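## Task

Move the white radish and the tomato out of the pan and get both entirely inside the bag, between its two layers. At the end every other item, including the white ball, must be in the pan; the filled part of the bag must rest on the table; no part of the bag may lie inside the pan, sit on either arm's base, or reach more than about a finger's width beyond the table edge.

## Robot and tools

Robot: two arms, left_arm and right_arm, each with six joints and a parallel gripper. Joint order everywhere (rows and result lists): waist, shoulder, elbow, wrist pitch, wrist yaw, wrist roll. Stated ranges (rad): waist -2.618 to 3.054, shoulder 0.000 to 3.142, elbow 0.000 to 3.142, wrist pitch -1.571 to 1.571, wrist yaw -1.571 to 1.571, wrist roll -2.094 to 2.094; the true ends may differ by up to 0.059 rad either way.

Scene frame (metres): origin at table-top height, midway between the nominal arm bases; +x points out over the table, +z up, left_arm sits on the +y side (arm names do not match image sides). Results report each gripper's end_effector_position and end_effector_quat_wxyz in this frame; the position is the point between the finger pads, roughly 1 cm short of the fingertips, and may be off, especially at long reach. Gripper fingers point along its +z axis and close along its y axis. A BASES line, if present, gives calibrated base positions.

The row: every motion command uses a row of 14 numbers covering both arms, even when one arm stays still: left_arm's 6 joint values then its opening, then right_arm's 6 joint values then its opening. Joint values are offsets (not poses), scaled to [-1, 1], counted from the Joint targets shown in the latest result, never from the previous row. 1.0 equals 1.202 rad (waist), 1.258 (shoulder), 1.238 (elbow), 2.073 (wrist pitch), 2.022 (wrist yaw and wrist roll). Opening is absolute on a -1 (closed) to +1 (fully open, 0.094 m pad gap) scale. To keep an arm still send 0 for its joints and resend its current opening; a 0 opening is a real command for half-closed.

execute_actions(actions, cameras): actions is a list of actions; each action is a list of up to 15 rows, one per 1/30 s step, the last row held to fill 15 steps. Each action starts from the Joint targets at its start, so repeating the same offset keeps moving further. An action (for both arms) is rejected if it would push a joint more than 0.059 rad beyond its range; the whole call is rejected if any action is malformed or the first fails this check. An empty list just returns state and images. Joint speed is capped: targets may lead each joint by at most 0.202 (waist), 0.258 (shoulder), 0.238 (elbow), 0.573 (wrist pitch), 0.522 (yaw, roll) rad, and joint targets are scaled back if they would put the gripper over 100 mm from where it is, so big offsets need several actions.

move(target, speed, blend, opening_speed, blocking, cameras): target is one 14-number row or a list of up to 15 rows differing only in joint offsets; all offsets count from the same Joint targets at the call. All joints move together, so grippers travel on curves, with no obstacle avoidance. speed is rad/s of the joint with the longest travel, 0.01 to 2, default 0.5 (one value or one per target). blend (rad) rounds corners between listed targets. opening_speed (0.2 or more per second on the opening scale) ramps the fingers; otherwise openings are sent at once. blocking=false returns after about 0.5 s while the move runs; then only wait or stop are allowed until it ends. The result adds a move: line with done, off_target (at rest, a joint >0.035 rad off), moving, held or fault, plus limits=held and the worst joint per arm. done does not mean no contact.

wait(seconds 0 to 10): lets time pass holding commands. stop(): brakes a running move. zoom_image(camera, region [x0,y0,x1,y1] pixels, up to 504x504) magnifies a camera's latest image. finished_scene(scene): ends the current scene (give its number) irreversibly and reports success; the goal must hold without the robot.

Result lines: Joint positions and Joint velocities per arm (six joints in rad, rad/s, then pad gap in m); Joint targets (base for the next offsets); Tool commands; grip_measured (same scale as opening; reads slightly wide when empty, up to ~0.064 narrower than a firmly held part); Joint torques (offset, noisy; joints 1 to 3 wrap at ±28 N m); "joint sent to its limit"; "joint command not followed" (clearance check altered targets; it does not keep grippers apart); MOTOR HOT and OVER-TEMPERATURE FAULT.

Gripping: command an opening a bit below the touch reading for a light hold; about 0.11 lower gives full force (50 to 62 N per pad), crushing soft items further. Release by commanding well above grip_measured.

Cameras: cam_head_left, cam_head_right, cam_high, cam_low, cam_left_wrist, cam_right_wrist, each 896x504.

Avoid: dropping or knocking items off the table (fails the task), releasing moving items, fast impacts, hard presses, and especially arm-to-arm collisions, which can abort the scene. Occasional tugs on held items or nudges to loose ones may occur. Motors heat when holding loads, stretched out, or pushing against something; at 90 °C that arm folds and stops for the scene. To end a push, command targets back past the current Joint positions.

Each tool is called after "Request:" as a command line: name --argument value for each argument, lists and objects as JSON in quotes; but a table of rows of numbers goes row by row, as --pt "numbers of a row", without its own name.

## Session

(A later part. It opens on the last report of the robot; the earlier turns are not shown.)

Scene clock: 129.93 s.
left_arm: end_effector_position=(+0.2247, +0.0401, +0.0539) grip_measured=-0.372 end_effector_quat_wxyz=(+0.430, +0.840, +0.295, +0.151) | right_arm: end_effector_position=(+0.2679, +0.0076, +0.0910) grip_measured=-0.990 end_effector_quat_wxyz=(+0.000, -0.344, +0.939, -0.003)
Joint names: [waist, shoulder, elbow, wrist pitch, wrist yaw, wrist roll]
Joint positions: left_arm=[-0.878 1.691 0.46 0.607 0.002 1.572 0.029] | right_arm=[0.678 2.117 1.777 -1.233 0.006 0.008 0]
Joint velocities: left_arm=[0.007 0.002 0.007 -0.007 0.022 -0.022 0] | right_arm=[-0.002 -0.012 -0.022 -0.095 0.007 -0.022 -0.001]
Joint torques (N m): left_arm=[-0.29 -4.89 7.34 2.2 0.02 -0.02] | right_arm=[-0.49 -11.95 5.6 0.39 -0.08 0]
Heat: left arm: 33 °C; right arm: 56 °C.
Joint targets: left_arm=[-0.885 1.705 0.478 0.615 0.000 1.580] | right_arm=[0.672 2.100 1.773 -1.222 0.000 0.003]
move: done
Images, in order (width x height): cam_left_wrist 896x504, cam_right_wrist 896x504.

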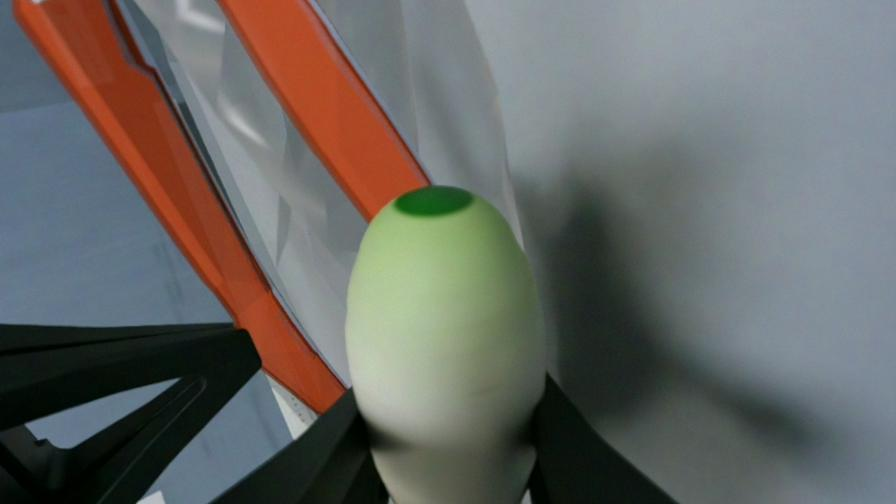

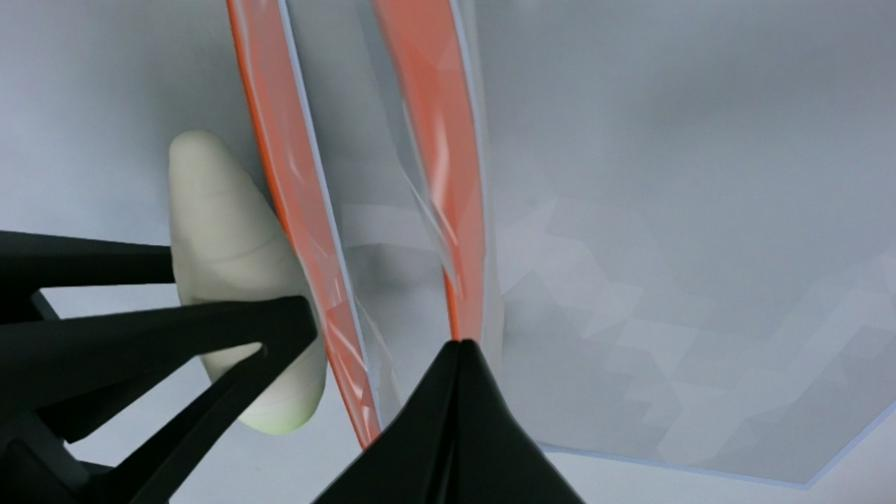

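Request:
move --target '[0,0.0723,0.0743,0.0125,0,0,-0.5,0,0,0,0,0,0,-1]' --speed 0.2 --cameras '["cam_left_wrist","cam_right_wrist"]'

Scene clock: 131.50 s.
left_arm: end_effector_position=(+0.2425, +0.0179, +0.0568) grip_measured=-0.372 end_effector_quat_wxyz=(+0.443, +0.833, +0.292, +0.155) | right_arm: end_effector_position=(+0.2679, +0.0076, +0.0910) grip_measured=-0.990 end_effector_quat_wxyz=(+0.000, -0.344, +0.939, -0.003)
Joint names: [waist, shoulder, elbow, wrist pitch, wrist yaw, wrist roll]
Joint positions: left_arm=[-0.878 1.78 0.553 0.633 0.002 1.572 0.029] | right_arm=[0.678 2.117 1.777 -1.233 0.006 0.008 0]
Joint velocities: left_arm=[0.012 -0.017 0.007 0.007 0.022 -0.095 0.001] | right_arm=[-0.002 -0.012 -0.007 -0.022 0.007 -0.081 0]
Joint torques (N m): left_arm=[-0.34 -5.6 7.25 2.25 0.03 -0.01] | right_arm=[-0.47 -11.95 5.61 0.39 -0.08 0]
Heat: left arm: 33 °C; right arm: 56 °C.
Joint targets: left_arm=[-0.885 1.796 0.570 0.641 0.000 1.580] | right_arm=[0.672 2.100 1.773 -1.222 0.000 0.003]
move: done
Images, in order (width x height): cam_left_wrist 896x504, cam_right_wrist 896x504.

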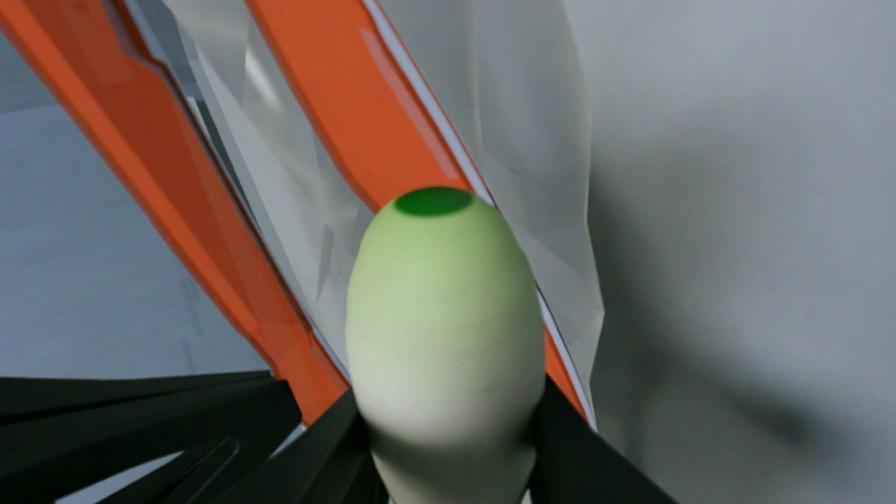

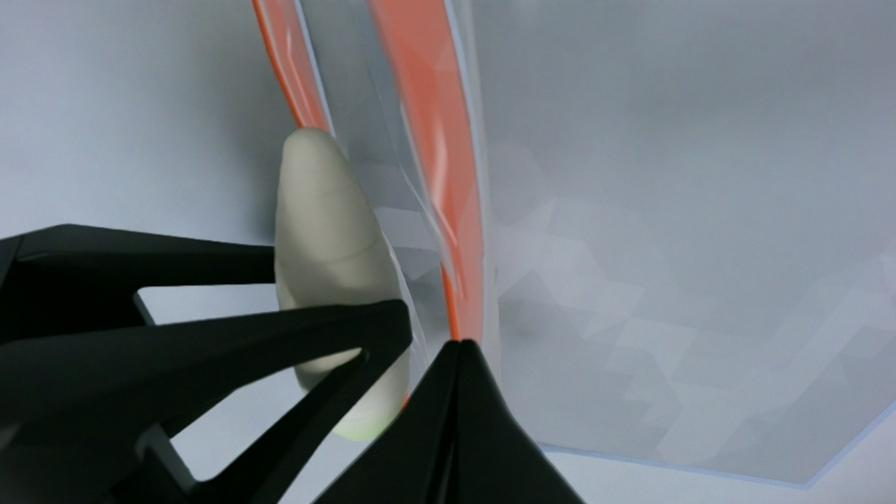

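Request:
move --target '[0,0.0827,-0.0032,0.0526,0,0,-0.5,0,0,0,0,0,0,-1]' --speed 0.15 --cameras '["cam_left_wrist","cam_right_wrist"]'

Scene clock: 132.97 s.
left_arm: end_effector_position=(+0.2454, +0.0143, +0.0375) grip_measured=-0.372 end_effector_quat_wxyz=(+0.445, +0.832, +0.292, +0.156) | right_arm: end_effector_position=(+0.2679, +0.0076, +0.0910) grip_measured=-0.990 end_effector_quat_wxyz=(+0.000, -0.344, +0.939, -0.003)
Joint names: [waist, shoulder, elbow, wrist pitch, wrist yaw, wrist roll]
Joint positions: left_arm=[-0.878 1.884 0.553 0.743 0.002 1.572 0.029] | right_arm=[0.678 2.117 1.777 -1.233 0.006 0.008 0]
Joint velocities: left_arm=[0.002 0.002 -0.017 0.007 -0.022 0.022 -0.002] | right_arm=[-0.012 -0.002 -0.022 -0.081 0.081 -0.066 0]
Joint torques (N m): left_arm=[-0.34 -6.04 6.26 2.25 0.02 -0.01] | right_arm=[-0.47 -11.95 5.6 0.38 -0.08 0]
Heat: left arm: 34 °C; right arm: 56 °C.
Joint targets: left_arm=[-0.885 1.900 0.566 0.750 0.000 1.580] | right_arm=[0.672 2.100 1.773 -1.222 0.000 0.003]
move: done
Images, in order (width x height): cam_left_wrist 896x504, cam_right_wrist 896x504.

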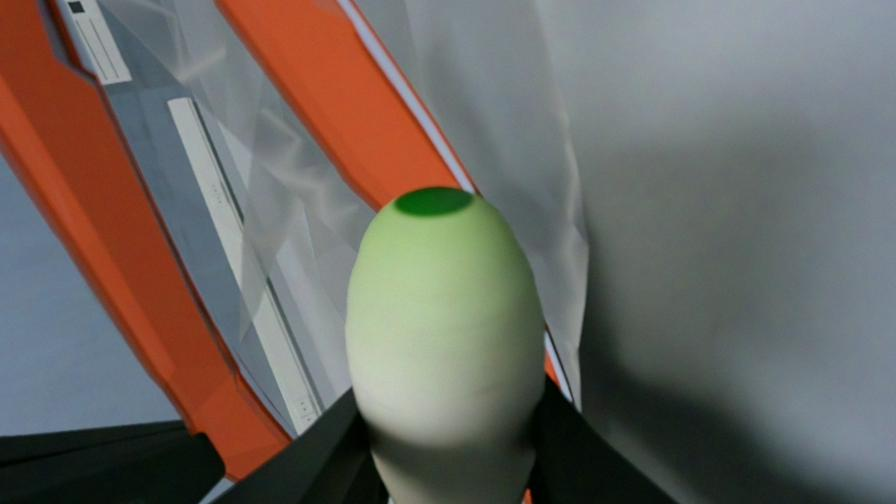

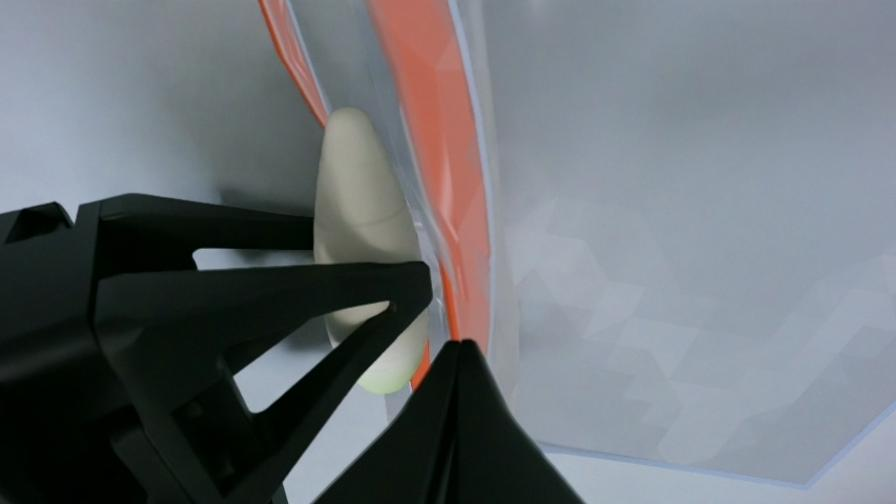

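Request:
move --target '[0,0.0898,0.063,0.0622,0,0,-0.5,0,0,0,0,0,0,-1]' --speed 0.15 --cameras '["cam_left_wrist","cam_right_wrist"]'

Scene clock: 136.00 s.
left_arm: end_effector_position=(+0.2646, -0.0096, +0.0420) grip_measured=-0.372 end_effector_quat_wxyz=(+0.483, +0.811, +0.285, +0.169) | right_arm: end_effector_position=(+0.2679, +0.0076, +0.0910) grip_measured=-0.990 end_effector_quat_wxyz=(+0.000, -0.344, +0.939, -0.003)
Joint names: [waist, shoulder, elbow, wrist pitch, wrist yaw, wrist roll]
Joint positions: left_arm=[-0.878 1.996 0.628 0.871 0.002 1.572 0.029] | right_arm=[0.678 2.117 1.777 -1.233 0.006 0.008 0]
Joint velocities: left_arm=[-0.017 -0.002 -0.012 -0.051 0.037 -0.022 0.001] | right_arm=[0.002 0.012 0.007 -0.066 -0.066 -0.051 0]
Joint torques (N m): left_arm=[-0.32 -6.69 6.46 2.38 0.02 -0.03] | right_arm=[-0.38 -11.93 5.59 0.38 -0.08 -0.01]
Heat: left arm: 34 °C; right arm: 55 °C.
Joint targets: left_arm=[-0.885 2.013 0.644 0.879 0.000 1.580] | right_arm=[0.672 2.100 1.773 -1.223 0.000 0.003]
move: done
Images, in order (width x height): cam_left_wrist 896x504, cam_right_wrist 896x504.

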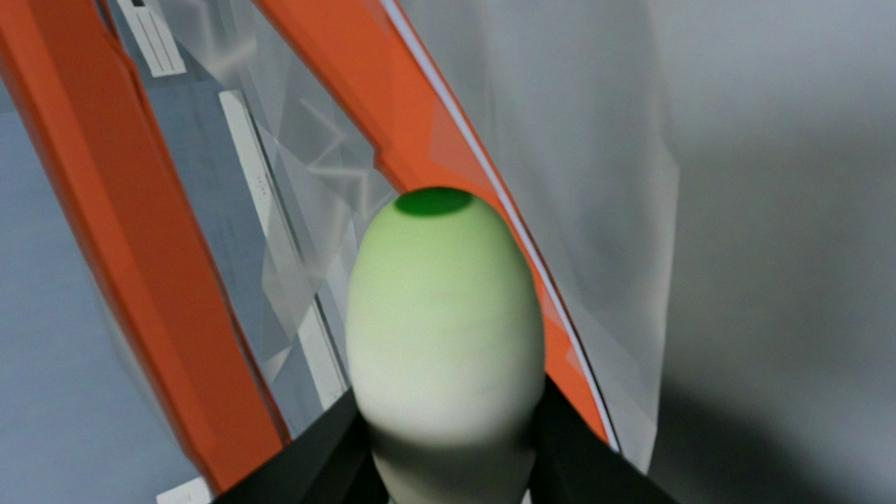

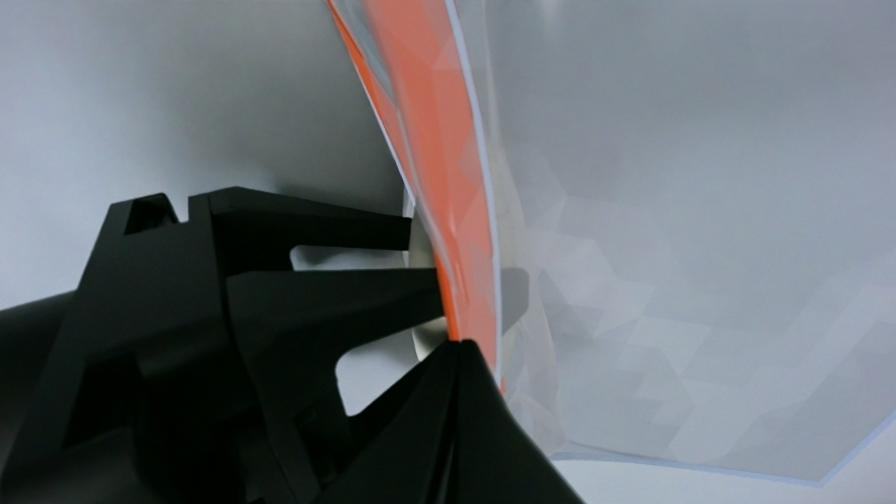

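Request:
zoom_image --camera "cam_right_wrist" --region '[320, 60, 620, 460]'

Request:
zoom_image --camera "cam_left_wrist" --region '[320, 100, 720, 504]'

Scaled by 1.260 from the camera's 896x504 image, which has a finer 1280x720 frame.

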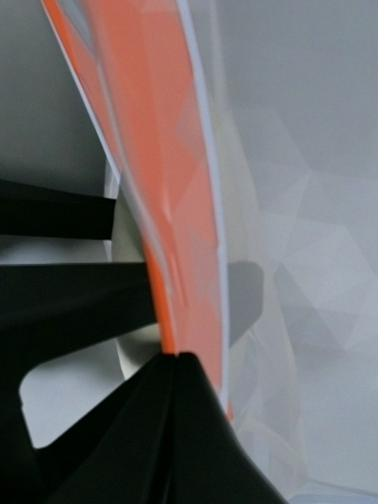

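Scaled by 1.248 from the camera's 896x504 image, which has a finer 1280x720 frame.

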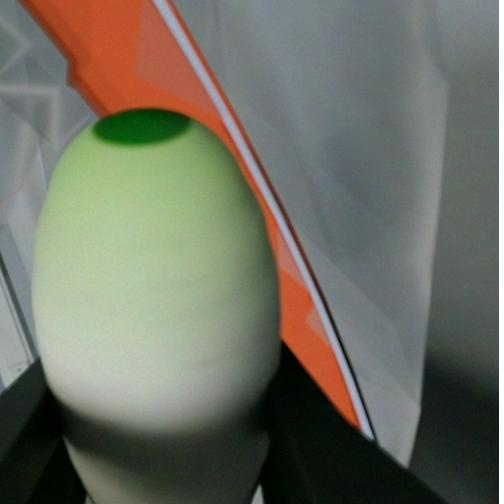

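Request:
move --target '[0,0.0564,-0.001,0.0343,0,0,-0.5,0,0,0,0,0,0,-1]' --speed 0.12 --cameras '["cam_left_wrist","cam_right_wrist"]'

Scene clock: 138.87 s.
left_arm: end_effector_position=(+0.2654, -0.0106, +0.0289) grip_measured=-0.373 end_effector_quat_wxyz=(+0.486, +0.809, +0.284, +0.171) | right_arm: end_effector_position=(+0.2679, +0.0076, +0.0910) grip_measured=-0.990 end_effector_quat_wxyz=(+0.000, -0.344, +0.939, -0.003)
Joint names: [waist, shoulder, elbow, wrist pitch, wrist yaw, wrist roll]
Joint positions: left_arm=[-0.878 2.064 0.628 0.948 0.002 1.572 0.029] | right_arm=[0.678 2.117 1.777 -1.233 0.006 0.008 0]
Joint velocities: left_arm=[-0.022 0.017 -0.007 0.081 -0.007 -0.037 -0.003] | right_arm=[-0.012 -0.007 0.002 -0.022 -0.051 0.007 0]
Joint torques (N m): left_arm=[-0.25 -6.74 5.96 2.28 0.02 -0.02] | right_arm=[-0.46 -11.93 5.61 0.38 -0.07 0]
Heat: left arm: 34 °C; right arm: 55 °C.
Joint targets: left_arm=[-0.885 2.084 0.643 0.950 0.000 1.580] | right_arm=[0.672 2.100 1.773 -1.223 0.000 0.003]
move: done
Images, in order (width x height): cam_left_wrist 896x504, cam_right_wrist 896x504.

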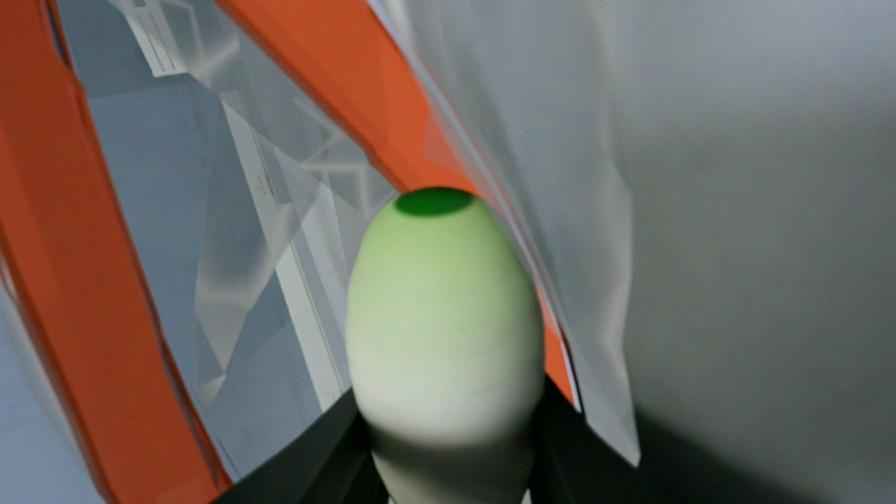

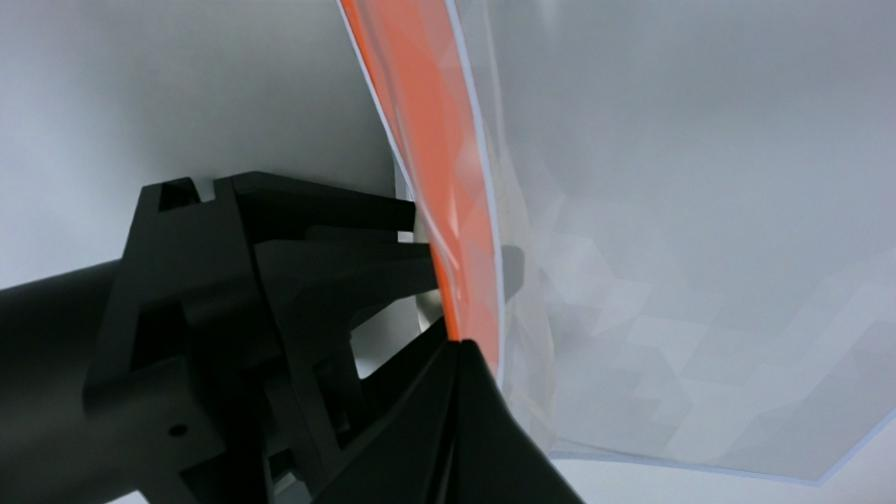

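Request:
move --target '[0,0,0,0,0,0,-0.08,0,0,0,0,0,0,-1]' --opening_speed 0.4 --cameras '["cam_left_wrist","cam_right_wrist"]'

Scene clock: 141.10 s.
left_arm: end_effector_position=(+0.2676, -0.0132, +0.0340) grip_measured=-0.082 end_effector_quat_wxyz=(+0.495, +0.803, +0.282, +0.174) | right_arm: end_effector_position=(+0.2679, +0.0076, +0.0910) grip_measured=-0.990 end_effector_quat_wxyz=(+0.000, -0.344, +0.939, -0.003)
Joint names: [waist, shoulder, elbow, wrist pitch, wrist yaw, wrist roll]
Joint positions: left_arm=[-0.878 2.064 0.631 0.966 0.002 1.572 0.043] | right_arm=[0.678 2.117 1.777 -1.233 0.006 0.008 0]
Joint velocities: left_arm=[-0.007 -0.012 -0.007 0.037 -0.037 0.051 0] | right_arm=[-0.007 -0.007 -0.007 0.051 -0.095 -0.051 0.001]
Joint torques (N m): left_arm=[-0.34 -6.78 5.57 2.1 0.02 -0.02] | right_arm=[-0.47 -11.95 5.61 0.39 -0.08 0]
Heat: left arm: 34 °C; right arm: 55 °C.
Joint targets: left_arm=[-0.885 2.084 0.643 0.950 0.000 1.580] | right_arm=[0.672 2.100 1.773 -1.223 0.000 0.003]
move: done
Images, in order (width x height): cam_left_wrist 896x504, cam_right_wrist 896x504.

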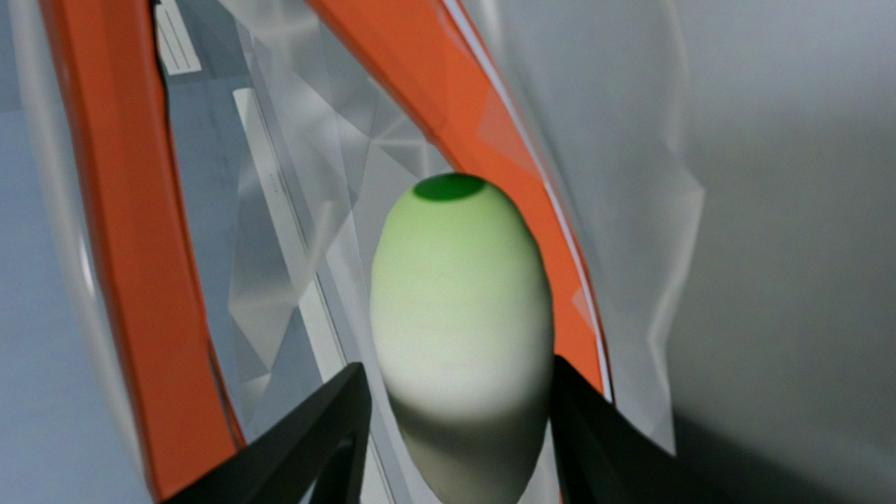

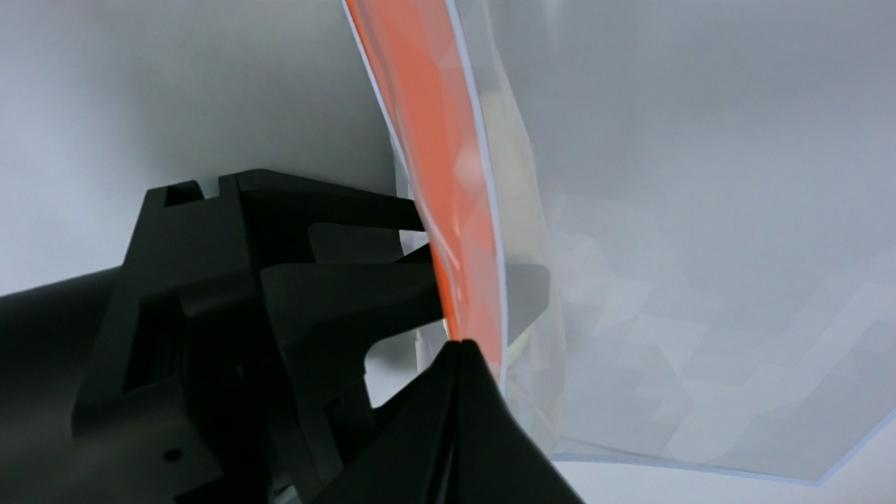

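Request:
move --pt "0 -0.1184 -0.1074 -0.0121 0 0 -0.08 0 0 0 0 0 0 -1" --pt "0 -0.3593 -0.2649 -0.0651 0 0 -0.08 0 0 0 0 0 0 -1" --speed 0.3 --blend 0.03 --cameras '["cam_left_wrist","cam_right_wrist"]'

Scene clock: 143.50 s.
left_arm: end_effector_position=(+0.2160, +0.0509, +0.0705) grip_measured=-0.082 end_effector_quat_wxyz=(+0.485, +0.810, +0.284, +0.170) | right_arm: end_effector_position=(+0.2679, +0.0076, +0.0910) grip_measured=-0.990 end_effector_quat_wxyz=(+0.000, -0.344, +0.939, -0.003)
Joint names: [waist, shoulder, elbow, wrist pitch, wrist yaw, wrist roll]
Joint positions: left_arm=[-0.878 1.65 0.325 0.833 0.002 1.572 0.043] | right_arm=[0.678 2.117 1.777 -1.233 0.006 0.008 0]
Joint velocities: left_arm=[0.002 -0.022 0.007 0.051 -0.037 -0.051 0] | right_arm=[-0.007 0.002 0.007 0.037 0.022 -0.007 -0.001]
Joint torques (N m): left_arm=[-0.31 -6.65 4.14 2.09 0.02 -0.02] | right_arm=[-0.47 -11.95 5.61 0.39 -0.08 0]
Heat: left arm: 34 °C; right arm: 55 °C.
Joint targets: left_arm=[-0.885 1.632 0.315 0.815 0.000 1.580] | right_arm=[0.672 2.100 1.773 -1.223 0.000 0.003]
move: done
Images, in order (width x height): cam_left_wrist 896x504, cam_right_wrist 896x504.

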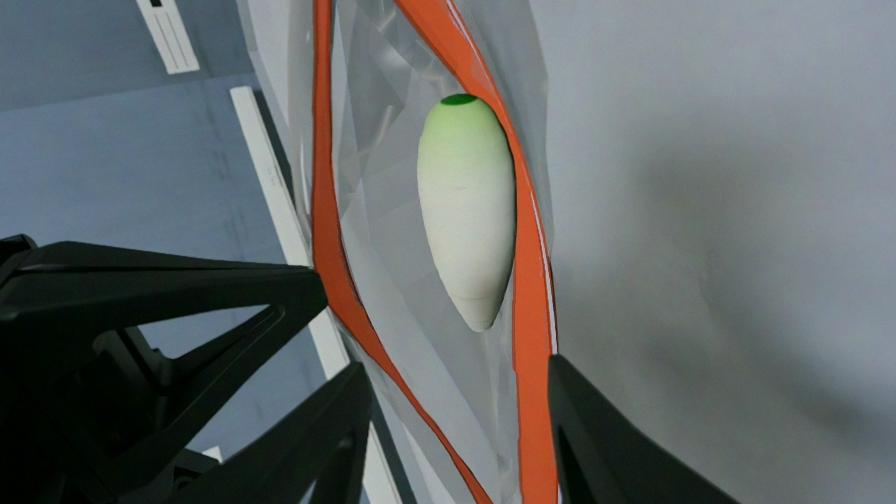

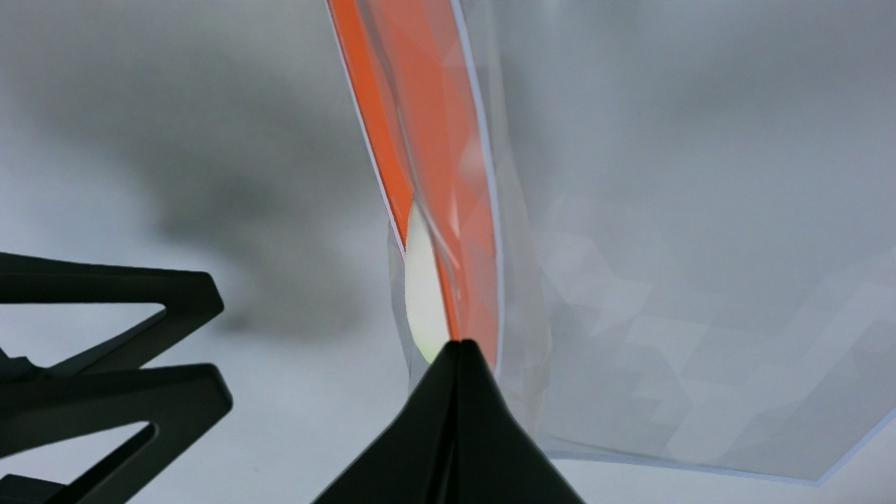

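Request:
move --pt "-0.01 0.2766 0.0743 0.1273 0 0 -1 0 0 0 0 0 0 -1" --pt "-0.01 0.3716 0.2835 0.0555 0 0 -1 0 0 0 0 0 0 -1" --speed '[0.35,0.15]' --cameras '["cam_left_wrist","cam_right_wrist"]'

Scene clock: 148.17 s.
left_arm: end_effector_position=(+0.2651, -0.0192, +0.0296) grip_measured=-0.986 end_effector_quat_wxyz=(+0.490, +0.808, +0.278, +0.169) | right_arm: end_effector_position=(+0.2679, +0.0076, +0.0910) grip_measured=-0.990 end_effector_quat_wxyz=(+0.000, -0.344, +0.939, -0.003)
Joint names: [waist, shoulder, elbow, wrist pitch, wrist yaw, wrist roll]
Joint positions: left_arm=[-0.89 2.079 0.652 0.948 0.002 1.572 0.001] | right_arm=[0.678 2.117 1.777 -1.233 0.006 0.008 0]
Joint velocities: left_arm=[-0.012 -0.017 -0.012 -0.037 -0.037 0.051 0.001] | right_arm=[-0.007 -0.002 0.002 0.037 0.022 0.007 -0.001]
Joint torques (N m): left_arm=[-0.34 -6.87 5.89 2.09 0.01 -0.02] | right_arm=[-0.47 -11.95 5.6 0.38 -0.08 0]
Heat: left arm: 35 °C; right arm: 55 °C.
Joint targets: left_arm=[-0.897 2.099 0.666 0.930 0.000 1.580] | right_arm=[0.672 2.100 1.773 -1.223 0.000 0.003]
move: done
Images, in order (width x height): cam_left_wrist 896x504, cam_right_wrist 896x504.

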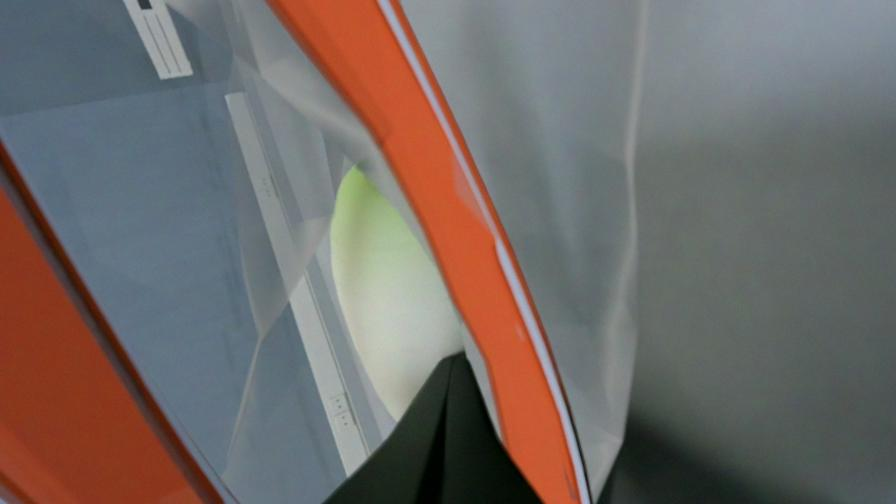

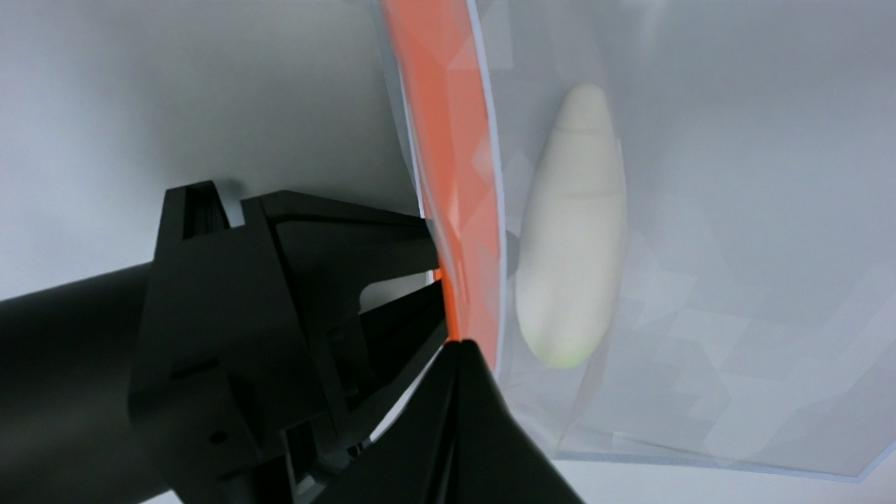

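Request:
move --pt "0 -0.1304 -0.126 -0.0024 0 0 -1 0 0 0 0 0 0 -1" --pt "0 -0.3712 -0.2835 -0.0555 0 0 -1 0 0 0 0 0 0 -1" --pt "0 -0.6351 -0.1745 -0.328 0 0 -1 0 0 0 0 0 0 -1" --pt "0.2496 -0.721 0.2391 -0.7718 0 0 -1 0 0 0 0 0 0 -1" --speed '[0.3,0.6,0.8,1.0]' --blend 0.05 --cameras '["cam_left_wrist","cam_right_wrist"]'

Scene clock: 153.60 s.
left_arm: end_effector_position=(+0.2476, +0.1536, +0.1938) grip_measured=-0.986 end_effector_quat_wxyz=(+0.288, +0.841, +0.433, +0.148) | right_arm: end_effector_position=(+0.2679, +0.0076, +0.0910) grip_measured=-0.990 end_effector_quat_wxyz=(+0.000, -0.344, +0.939, -0.003)
Joint names: [waist, shoulder, elbow, wrist pitch, wrist yaw, wrist roll]
Joint positions: left_arm=[-0.603 1.202 0.943 -0.653 0.003 1.572 0.001] | right_arm=[0.678 2.117 1.777 -1.233 0.006 0.008 0]
Joint velocities: left_arm=[-0.002 0.002 -0.007 -0.022 -0.051 -0.051 0.001] | right_arm=[0.012 -0.017 0.022 -0.037 0.037 -0.051 0]
Joint torques (N m): left_arm=[0.66 -4.57 9.99 1.51 0.04 0] | right_arm=[-0.47 -11.96 5.6 0.39 -0.08 0]
Heat: left arm: 35 °C; right arm: 55 °C.
Joint targets: left_arm=[-0.597 1.192 0.962 -0.669 0.000 1.580] | right_arm=[0.672 2.100 1.773 -1.223 0.000 0.003]
move: done
Images, in order (width x height): cam_left_wrist 896x504, cam_right_wrist 896x504.

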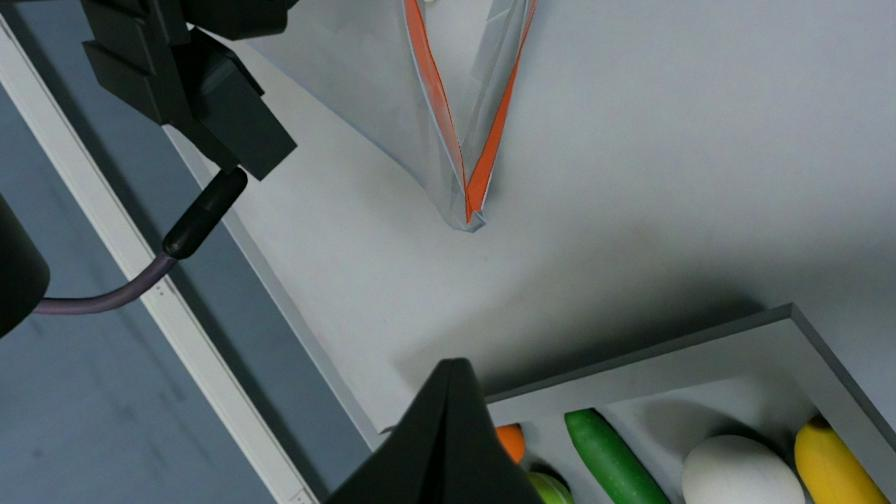

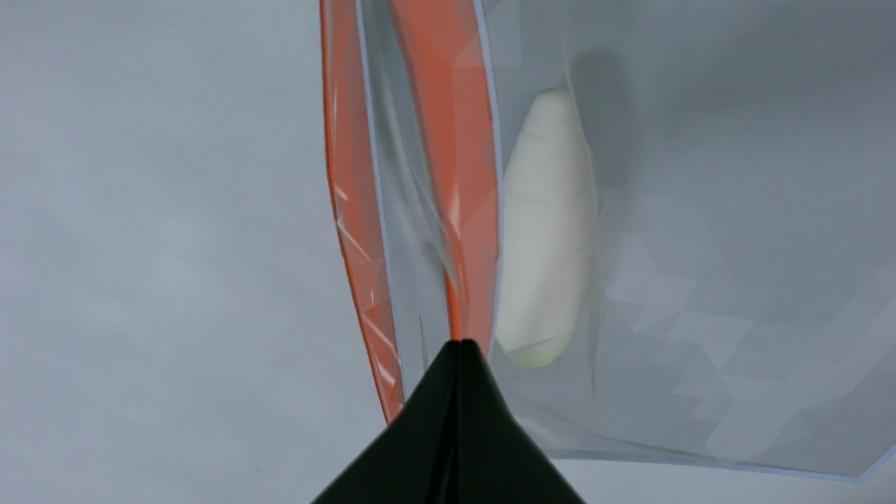

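Request:
move --target '[0.6052,0.5548,0.6155,-0.3546,0,-0.7814,0.5,0,0,0,0,0,0,-1]' --speed 1.1 --cameras '["cam_left_wrist","cam_high"]'

Scene clock: 156.30 s.
left_arm: end_effector_position=(+0.3308, +0.3840, +0.1699) grip_measured=+0.498 end_effector_quat_wxyz=(+0.004, -0.053, +0.999, -0.001) | right_arm: end_effector_position=(+0.2679, +0.0076, +0.0910) grip_measured=-0.990 end_effector_quat_wxyz=(+0.000, -0.344, +0.939, -0.003)
Joint names: [waist, shoulder, elbow, wrist pitch, wrist yaw, wrist roll]
Joint positions: left_arm=[0.131 1.874 1.703 -1.393 0.003 0.01 0.07] | right_arm=[0.678 2.117 1.777 -1.233 0.006 0.008 0]
Joint velocities: left_arm=[0.002 0.002 -0.002 -0.066 -0.051 -0.051 -0.001] | right_arm=[0.007 -0.002 -0.012 -0.11 -0.007 -0.022 0.001]
Joint torques (N m): left_arm=[0.1 -7.6 9.01 0.29 0 -0.11] | right_arm=[-0.46 -11.93 5.61 0.38 -0.08 0]
Heat: left arm: 34 °C; right arm: 55 °C.
Joint targets: left_arm=[0.130 1.890 1.724 -1.405 0.000 0.000] | right_arm=[0.672 2.100 1.773 -1.223 0.000 0.003]
move: done
Images, in order (width x height): cam_high 896x504, cam_left_wrist 896x504.

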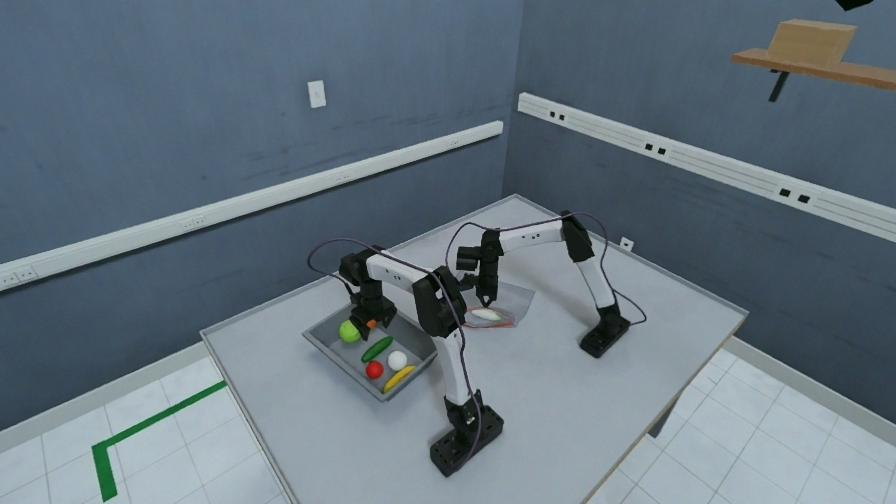

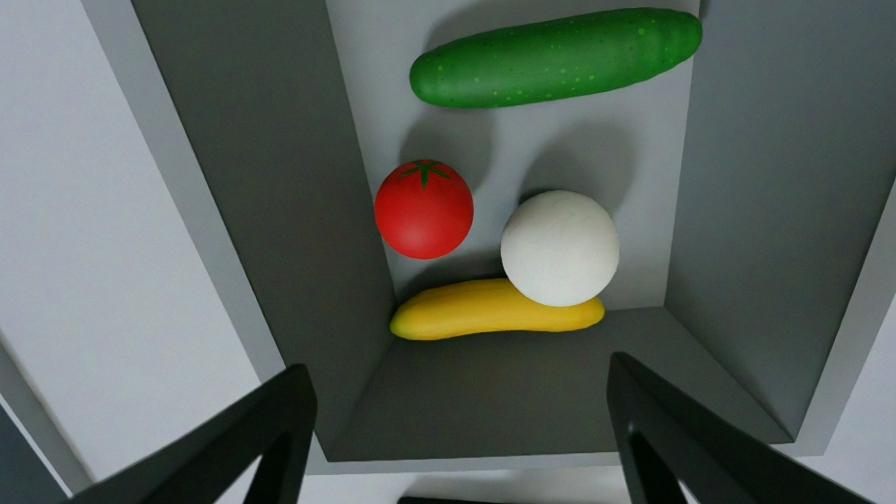

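Request:
move --target '[0.0374,-0.0413,-0.2859,0.1423,0,0.9496,0.32,0,0,0,0,0,0,-1]' --speed 1.0 --cameras '["cam_left_wrist","cam_right_wrist"]'

Scene clock: 161.33 s.
left_arm: end_effector_position=(+0.3104, +0.3941, +0.0921) grip_measured=+0.322 end_effector_quat_wxyz=(-0.008, +0.770, +0.638, -0.015) | right_arm: end_effector_position=(+0.2679, +0.0076, +0.0910) grip_measured=-0.990 end_effector_quat_wxyz=(+0.000, -0.344, +0.939, -0.003)
Joint names: [waist, shoulder, elbow, wrist pitch, wrist yaw, wrist roll]
Joint positions: left_arm=[0.168 1.867 1.381 -1.119 0.003 1.91 0.062] | right_arm=[0.678 2.117 1.777 -1.233 0.006 0.008 0]
Joint velocities: left_arm=[-0.002 0.002 -0.017 0.037 -0.007 0.007 -0.001] | right_arm=[-0.007 -0.002 -0.002 0.051 -0.022 0.022 0]
Joint torques (N m): left_arm=[0.73 -10.67 5.48 0.3 0.04 0.04] | right_arm=[-0.46 -11.95 5.61 0.39 -0.08 0]
Heat: left arm: 33 °C; right arm: 55 °C.
Joint targets: left_arm=[0.175 1.838 1.370 -1.110 0.000 1.920] | right_arm=[0.672 2.100 1.773 -1.223 0.000 0.003]
move: done
Images, in order (width x height): cam_left_wrist 896x504, cam_right_wrist 896x504.

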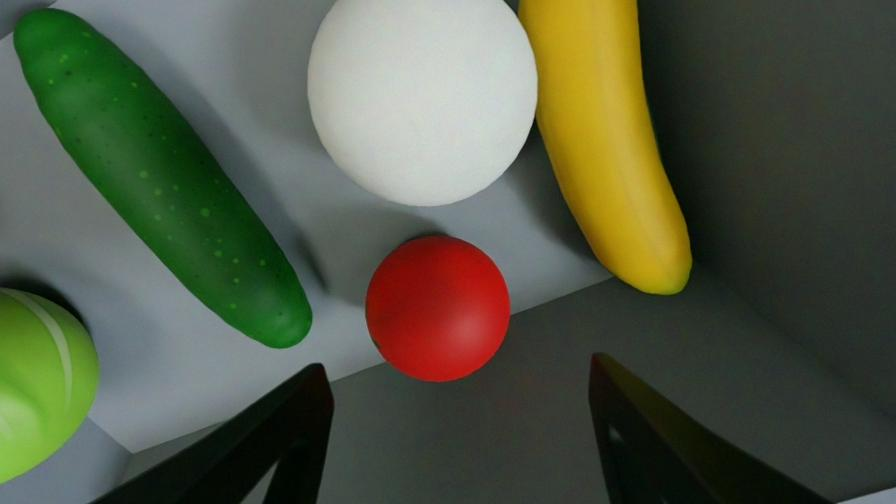

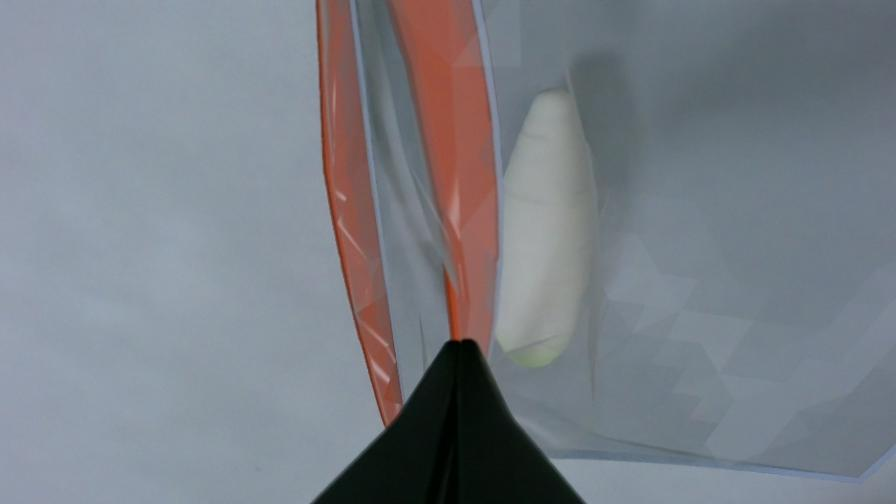

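Request:
move --target '[0.0208,0.0668,-0.0275,0.0516,0,0,0.32,0,0,0,0,0,0,-1]' --speed 0.3 --cameras '["cam_left_wrist"]'

Scene clock: 165.23 s.
left_arm: end_effector_position=(+0.3208, +0.4049, +0.0697) grip_measured=+0.322 end_effector_quat_wxyz=(+0.000, +0.762, +0.648, -0.003) | right_arm: end_effector_position=(+0.2679, +0.0076, +0.0910) grip_measured=-0.990 end_effector_quat_wxyz=(+0.000, -0.344, +0.939, -0.003)
Joint names: [waist, shoulder, elbow, wrist pitch, wrist yaw, wrist roll]
Joint positions: left_arm=[0.195 1.908 1.345 -1.013 0.003 1.911 0.062] | right_arm=[0.678 2.117 1.777 -1.233 0.006 0.008 0]
Joint velocities: left_arm=[0.007 0.027 -0.017 0.007 0.095 0.007 -0.001] | right_arm=[-0.007 0.017 -0.012 -0.022 -0.037 -0.037 0]
Joint torques (N m): left_arm=[0.69 -7.61 5.64 0.36 0.03 0.05] | right_arm=[-0.49 -11.95 5.63 0.38 -0.08 0.01]
Heat: left arm: 32 °C; right arm: 55 °C.
Joint targets: left_arm=[0.200 1.922 1.336 -1.003 0.000 1.920] | right_arm=[0.672 2.100 1.773 -1.223 0.000 0.003]
move: done
Images, in order (width x height): cam_left_wrist 896x504.

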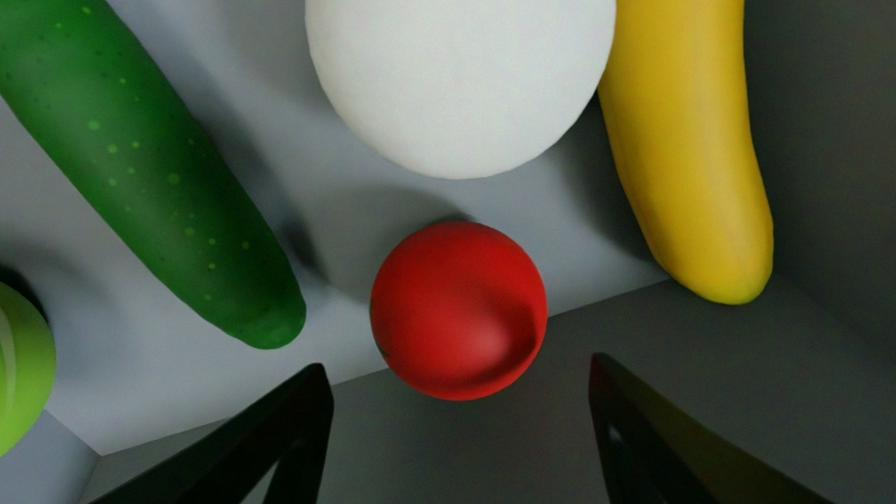

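Request:
execute_actions --actions '[]' --cameras '["cam_left_wrist","cam_high"]'

Scene clock: 166.40 s.
left_arm: end_effector_position=(+0.3210, +0.4049, +0.0697) grip_measured=+0.322 end_effector_quat_wxyz=(+0.000, +0.762, +0.648, -0.002) | right_arm: end_effector_position=(+0.2679, +0.0076, +0.0910) grip_measured=-0.990 end_effector_quat_wxyz=(+0.000, -0.344, +0.939, -0.003)
Joint names: [waist, shoulder, elbow, wrist pitch, wrist yaw, wrist roll]
Joint positions: left_arm=[0.195 1.908 1.345 -1.012 0.003 1.911 0.062] | right_arm=[0.678 2.117 1.777 -1.233 0.006 0.008 0]
Joint velocities: left_arm=[0.007 -0.007 -0.007 -0.125 0.051 0.022 0] | right_arm=[-0.007 0.007 -0.002 0.007 -0.007 -0.007 -0.002]
Joint torques (N m): left_arm=[0.64 -7.69 5.61 0.36 0.04 0.04] | right_arm=[-0.47 -11.95 5.6 0.38 -0.07 0]
Heat: left arm: 32 °C; right arm: 55 °C.
Joint targets: left_arm=[0.200 1.922 1.336 -1.003 0.000 1.920] | right_arm=[0.672 2.100 1.773 -1.223 0.000 0.003]
Tool commands: left_gripper/opening=+0.32 right_gripper/opening=-1.0
Images, in order (width x height): cam_high 896x504, cam_left_wrist 896x504.

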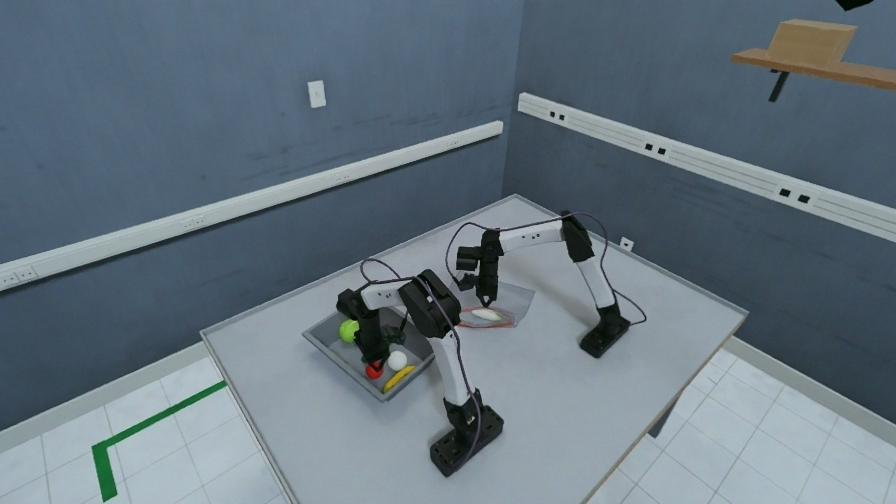

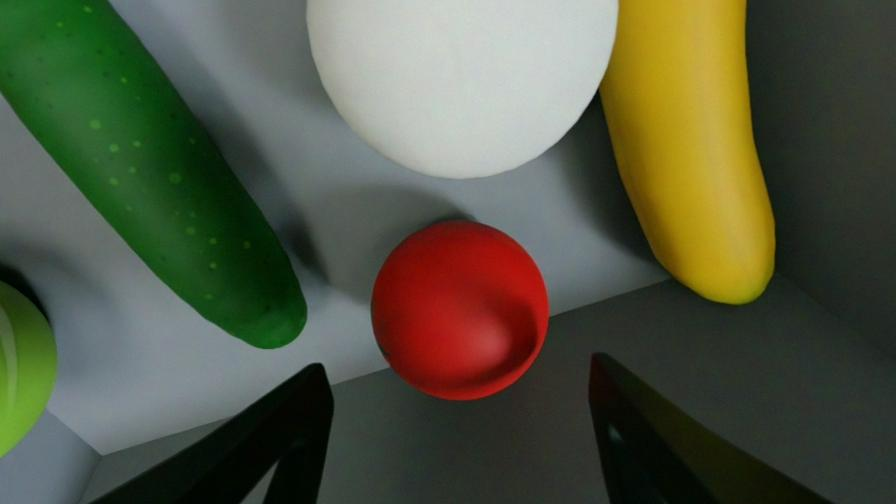

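Request:
move --target '[0.010, 0.0254, -0.0517, 0.0468, 0, 0, 0.32, 0, 0, 0, 0, 0, 0, -1]' --speed 0.2 --cameras '["cam_left_wrist"]'

Scene clock: 168.30 s.
left_arm: end_effector_position=(+0.3202, +0.4086, +0.0455) grip_measured=+0.322 end_effector_quat_wxyz=(+0.001, +0.758, +0.652, -0.001) | right_arm: end_effector_position=(+0.2679, +0.0076, +0.0910) grip_measured=-0.990 end_effector_quat_wxyz=(+0.000, -0.344, +0.939, -0.003)
Joint names: [waist, shoulder, elbow, wrist pitch, wrist yaw, wrist roll]
Joint positions: left_arm=[0.206 1.937 1.282 -0.916 0.003 1.911 0.062] | right_arm=[0.678 2.117 1.777 -1.233 0.006 0.008 0]
Joint velocities: left_arm=[0.002 0.002 -0.007 0.007 0.022 0.081 -0.001] | right_arm=[0.007 -0.002 0.007 -0.037 -0.037 -0.007 0]
Joint torques (N m): left_arm=[0.75 -7.46 5.31 0.4 0.03 0.03] | right_arm=[-0.44 -11.96 5.63 0.38 -0.07 0]
Heat: left arm: 32 °C; right arm: 55 °C.
Joint targets: left_arm=[0.212 1.954 1.272 -0.906 0.000 1.920] | right_arm=[0.672 2.100 1.773 -1.223 0.000 0.003]
move: done
Images, in order (width x height): cam_left_wrist 896x504.

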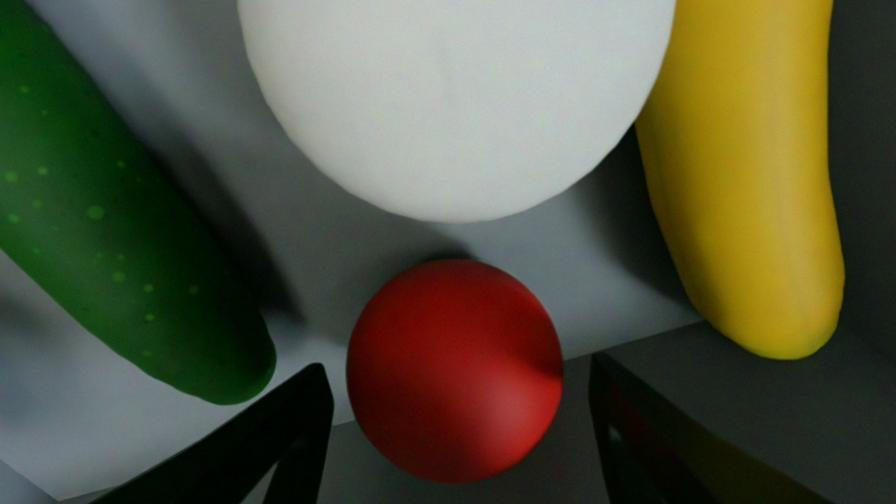

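Request:
move --target '[0.0145, 0.0175, -0.0186, 0.0207, 0, 0, 0.32, 0, 0, 0, 0, 0, 0, -1]' --speed 0.15 --cameras '["cam_left_wrist"]'

Scene clock: 169.97 s.
left_arm: end_effector_position=(+0.3193, +0.4145, +0.0336) grip_measured=+0.322 end_effector_quat_wxyz=(+0.001, +0.753, +0.659, -0.001) | right_arm: end_effector_position=(+0.2679, +0.0076, +0.0910) grip_measured=-0.990 end_effector_quat_wxyz=(+0.000, -0.344, +0.939, -0.003)
Joint names: [waist, shoulder, elbow, wrist pitch, wrist yaw, wrist roll]
Joint positions: left_arm=[0.223 1.958 1.26 -0.873 0.003 1.911 0.062] | right_arm=[0.678 2.117 1.777 -1.233 0.006 0.008 0]
Joint velocities: left_arm=[0.007 -0.007 0.022 -0.007 0.095 0.007 0] | right_arm=[0.002 -0.002 -0.017 -0.022 0.051 -0.051 -0.001]
Joint torques (N m): left_arm=[0.75 -7.46 5.15 0.37 0.04 0.04] | right_arm=[-0.49 -11.96 5.6 0.38 -0.08 0]
Heat: left arm: 32 °C; right arm: 55 °C.
Joint targets: left_arm=[0.230 1.976 1.249 -0.863 0.000 1.920] | right_arm=[0.672 2.100 1.773 -1.223 0.000 0.003]
move: done
Images, in order (width x height): cam_left_wrist 896x504.

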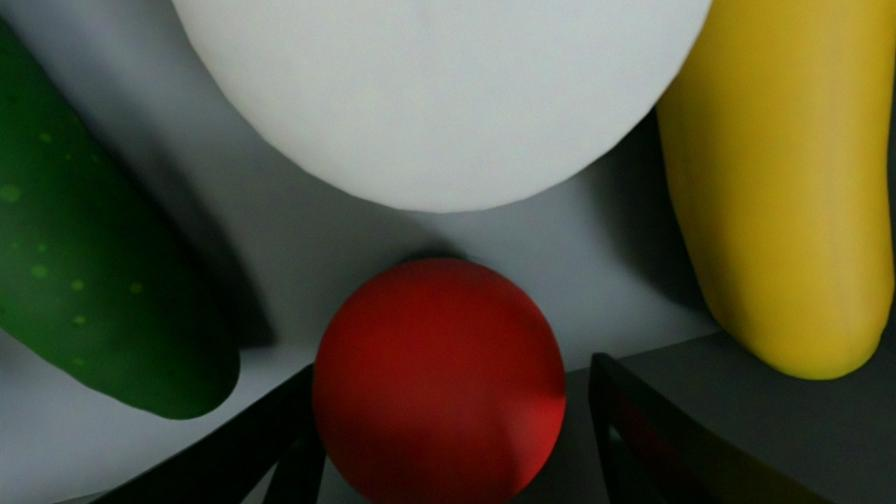

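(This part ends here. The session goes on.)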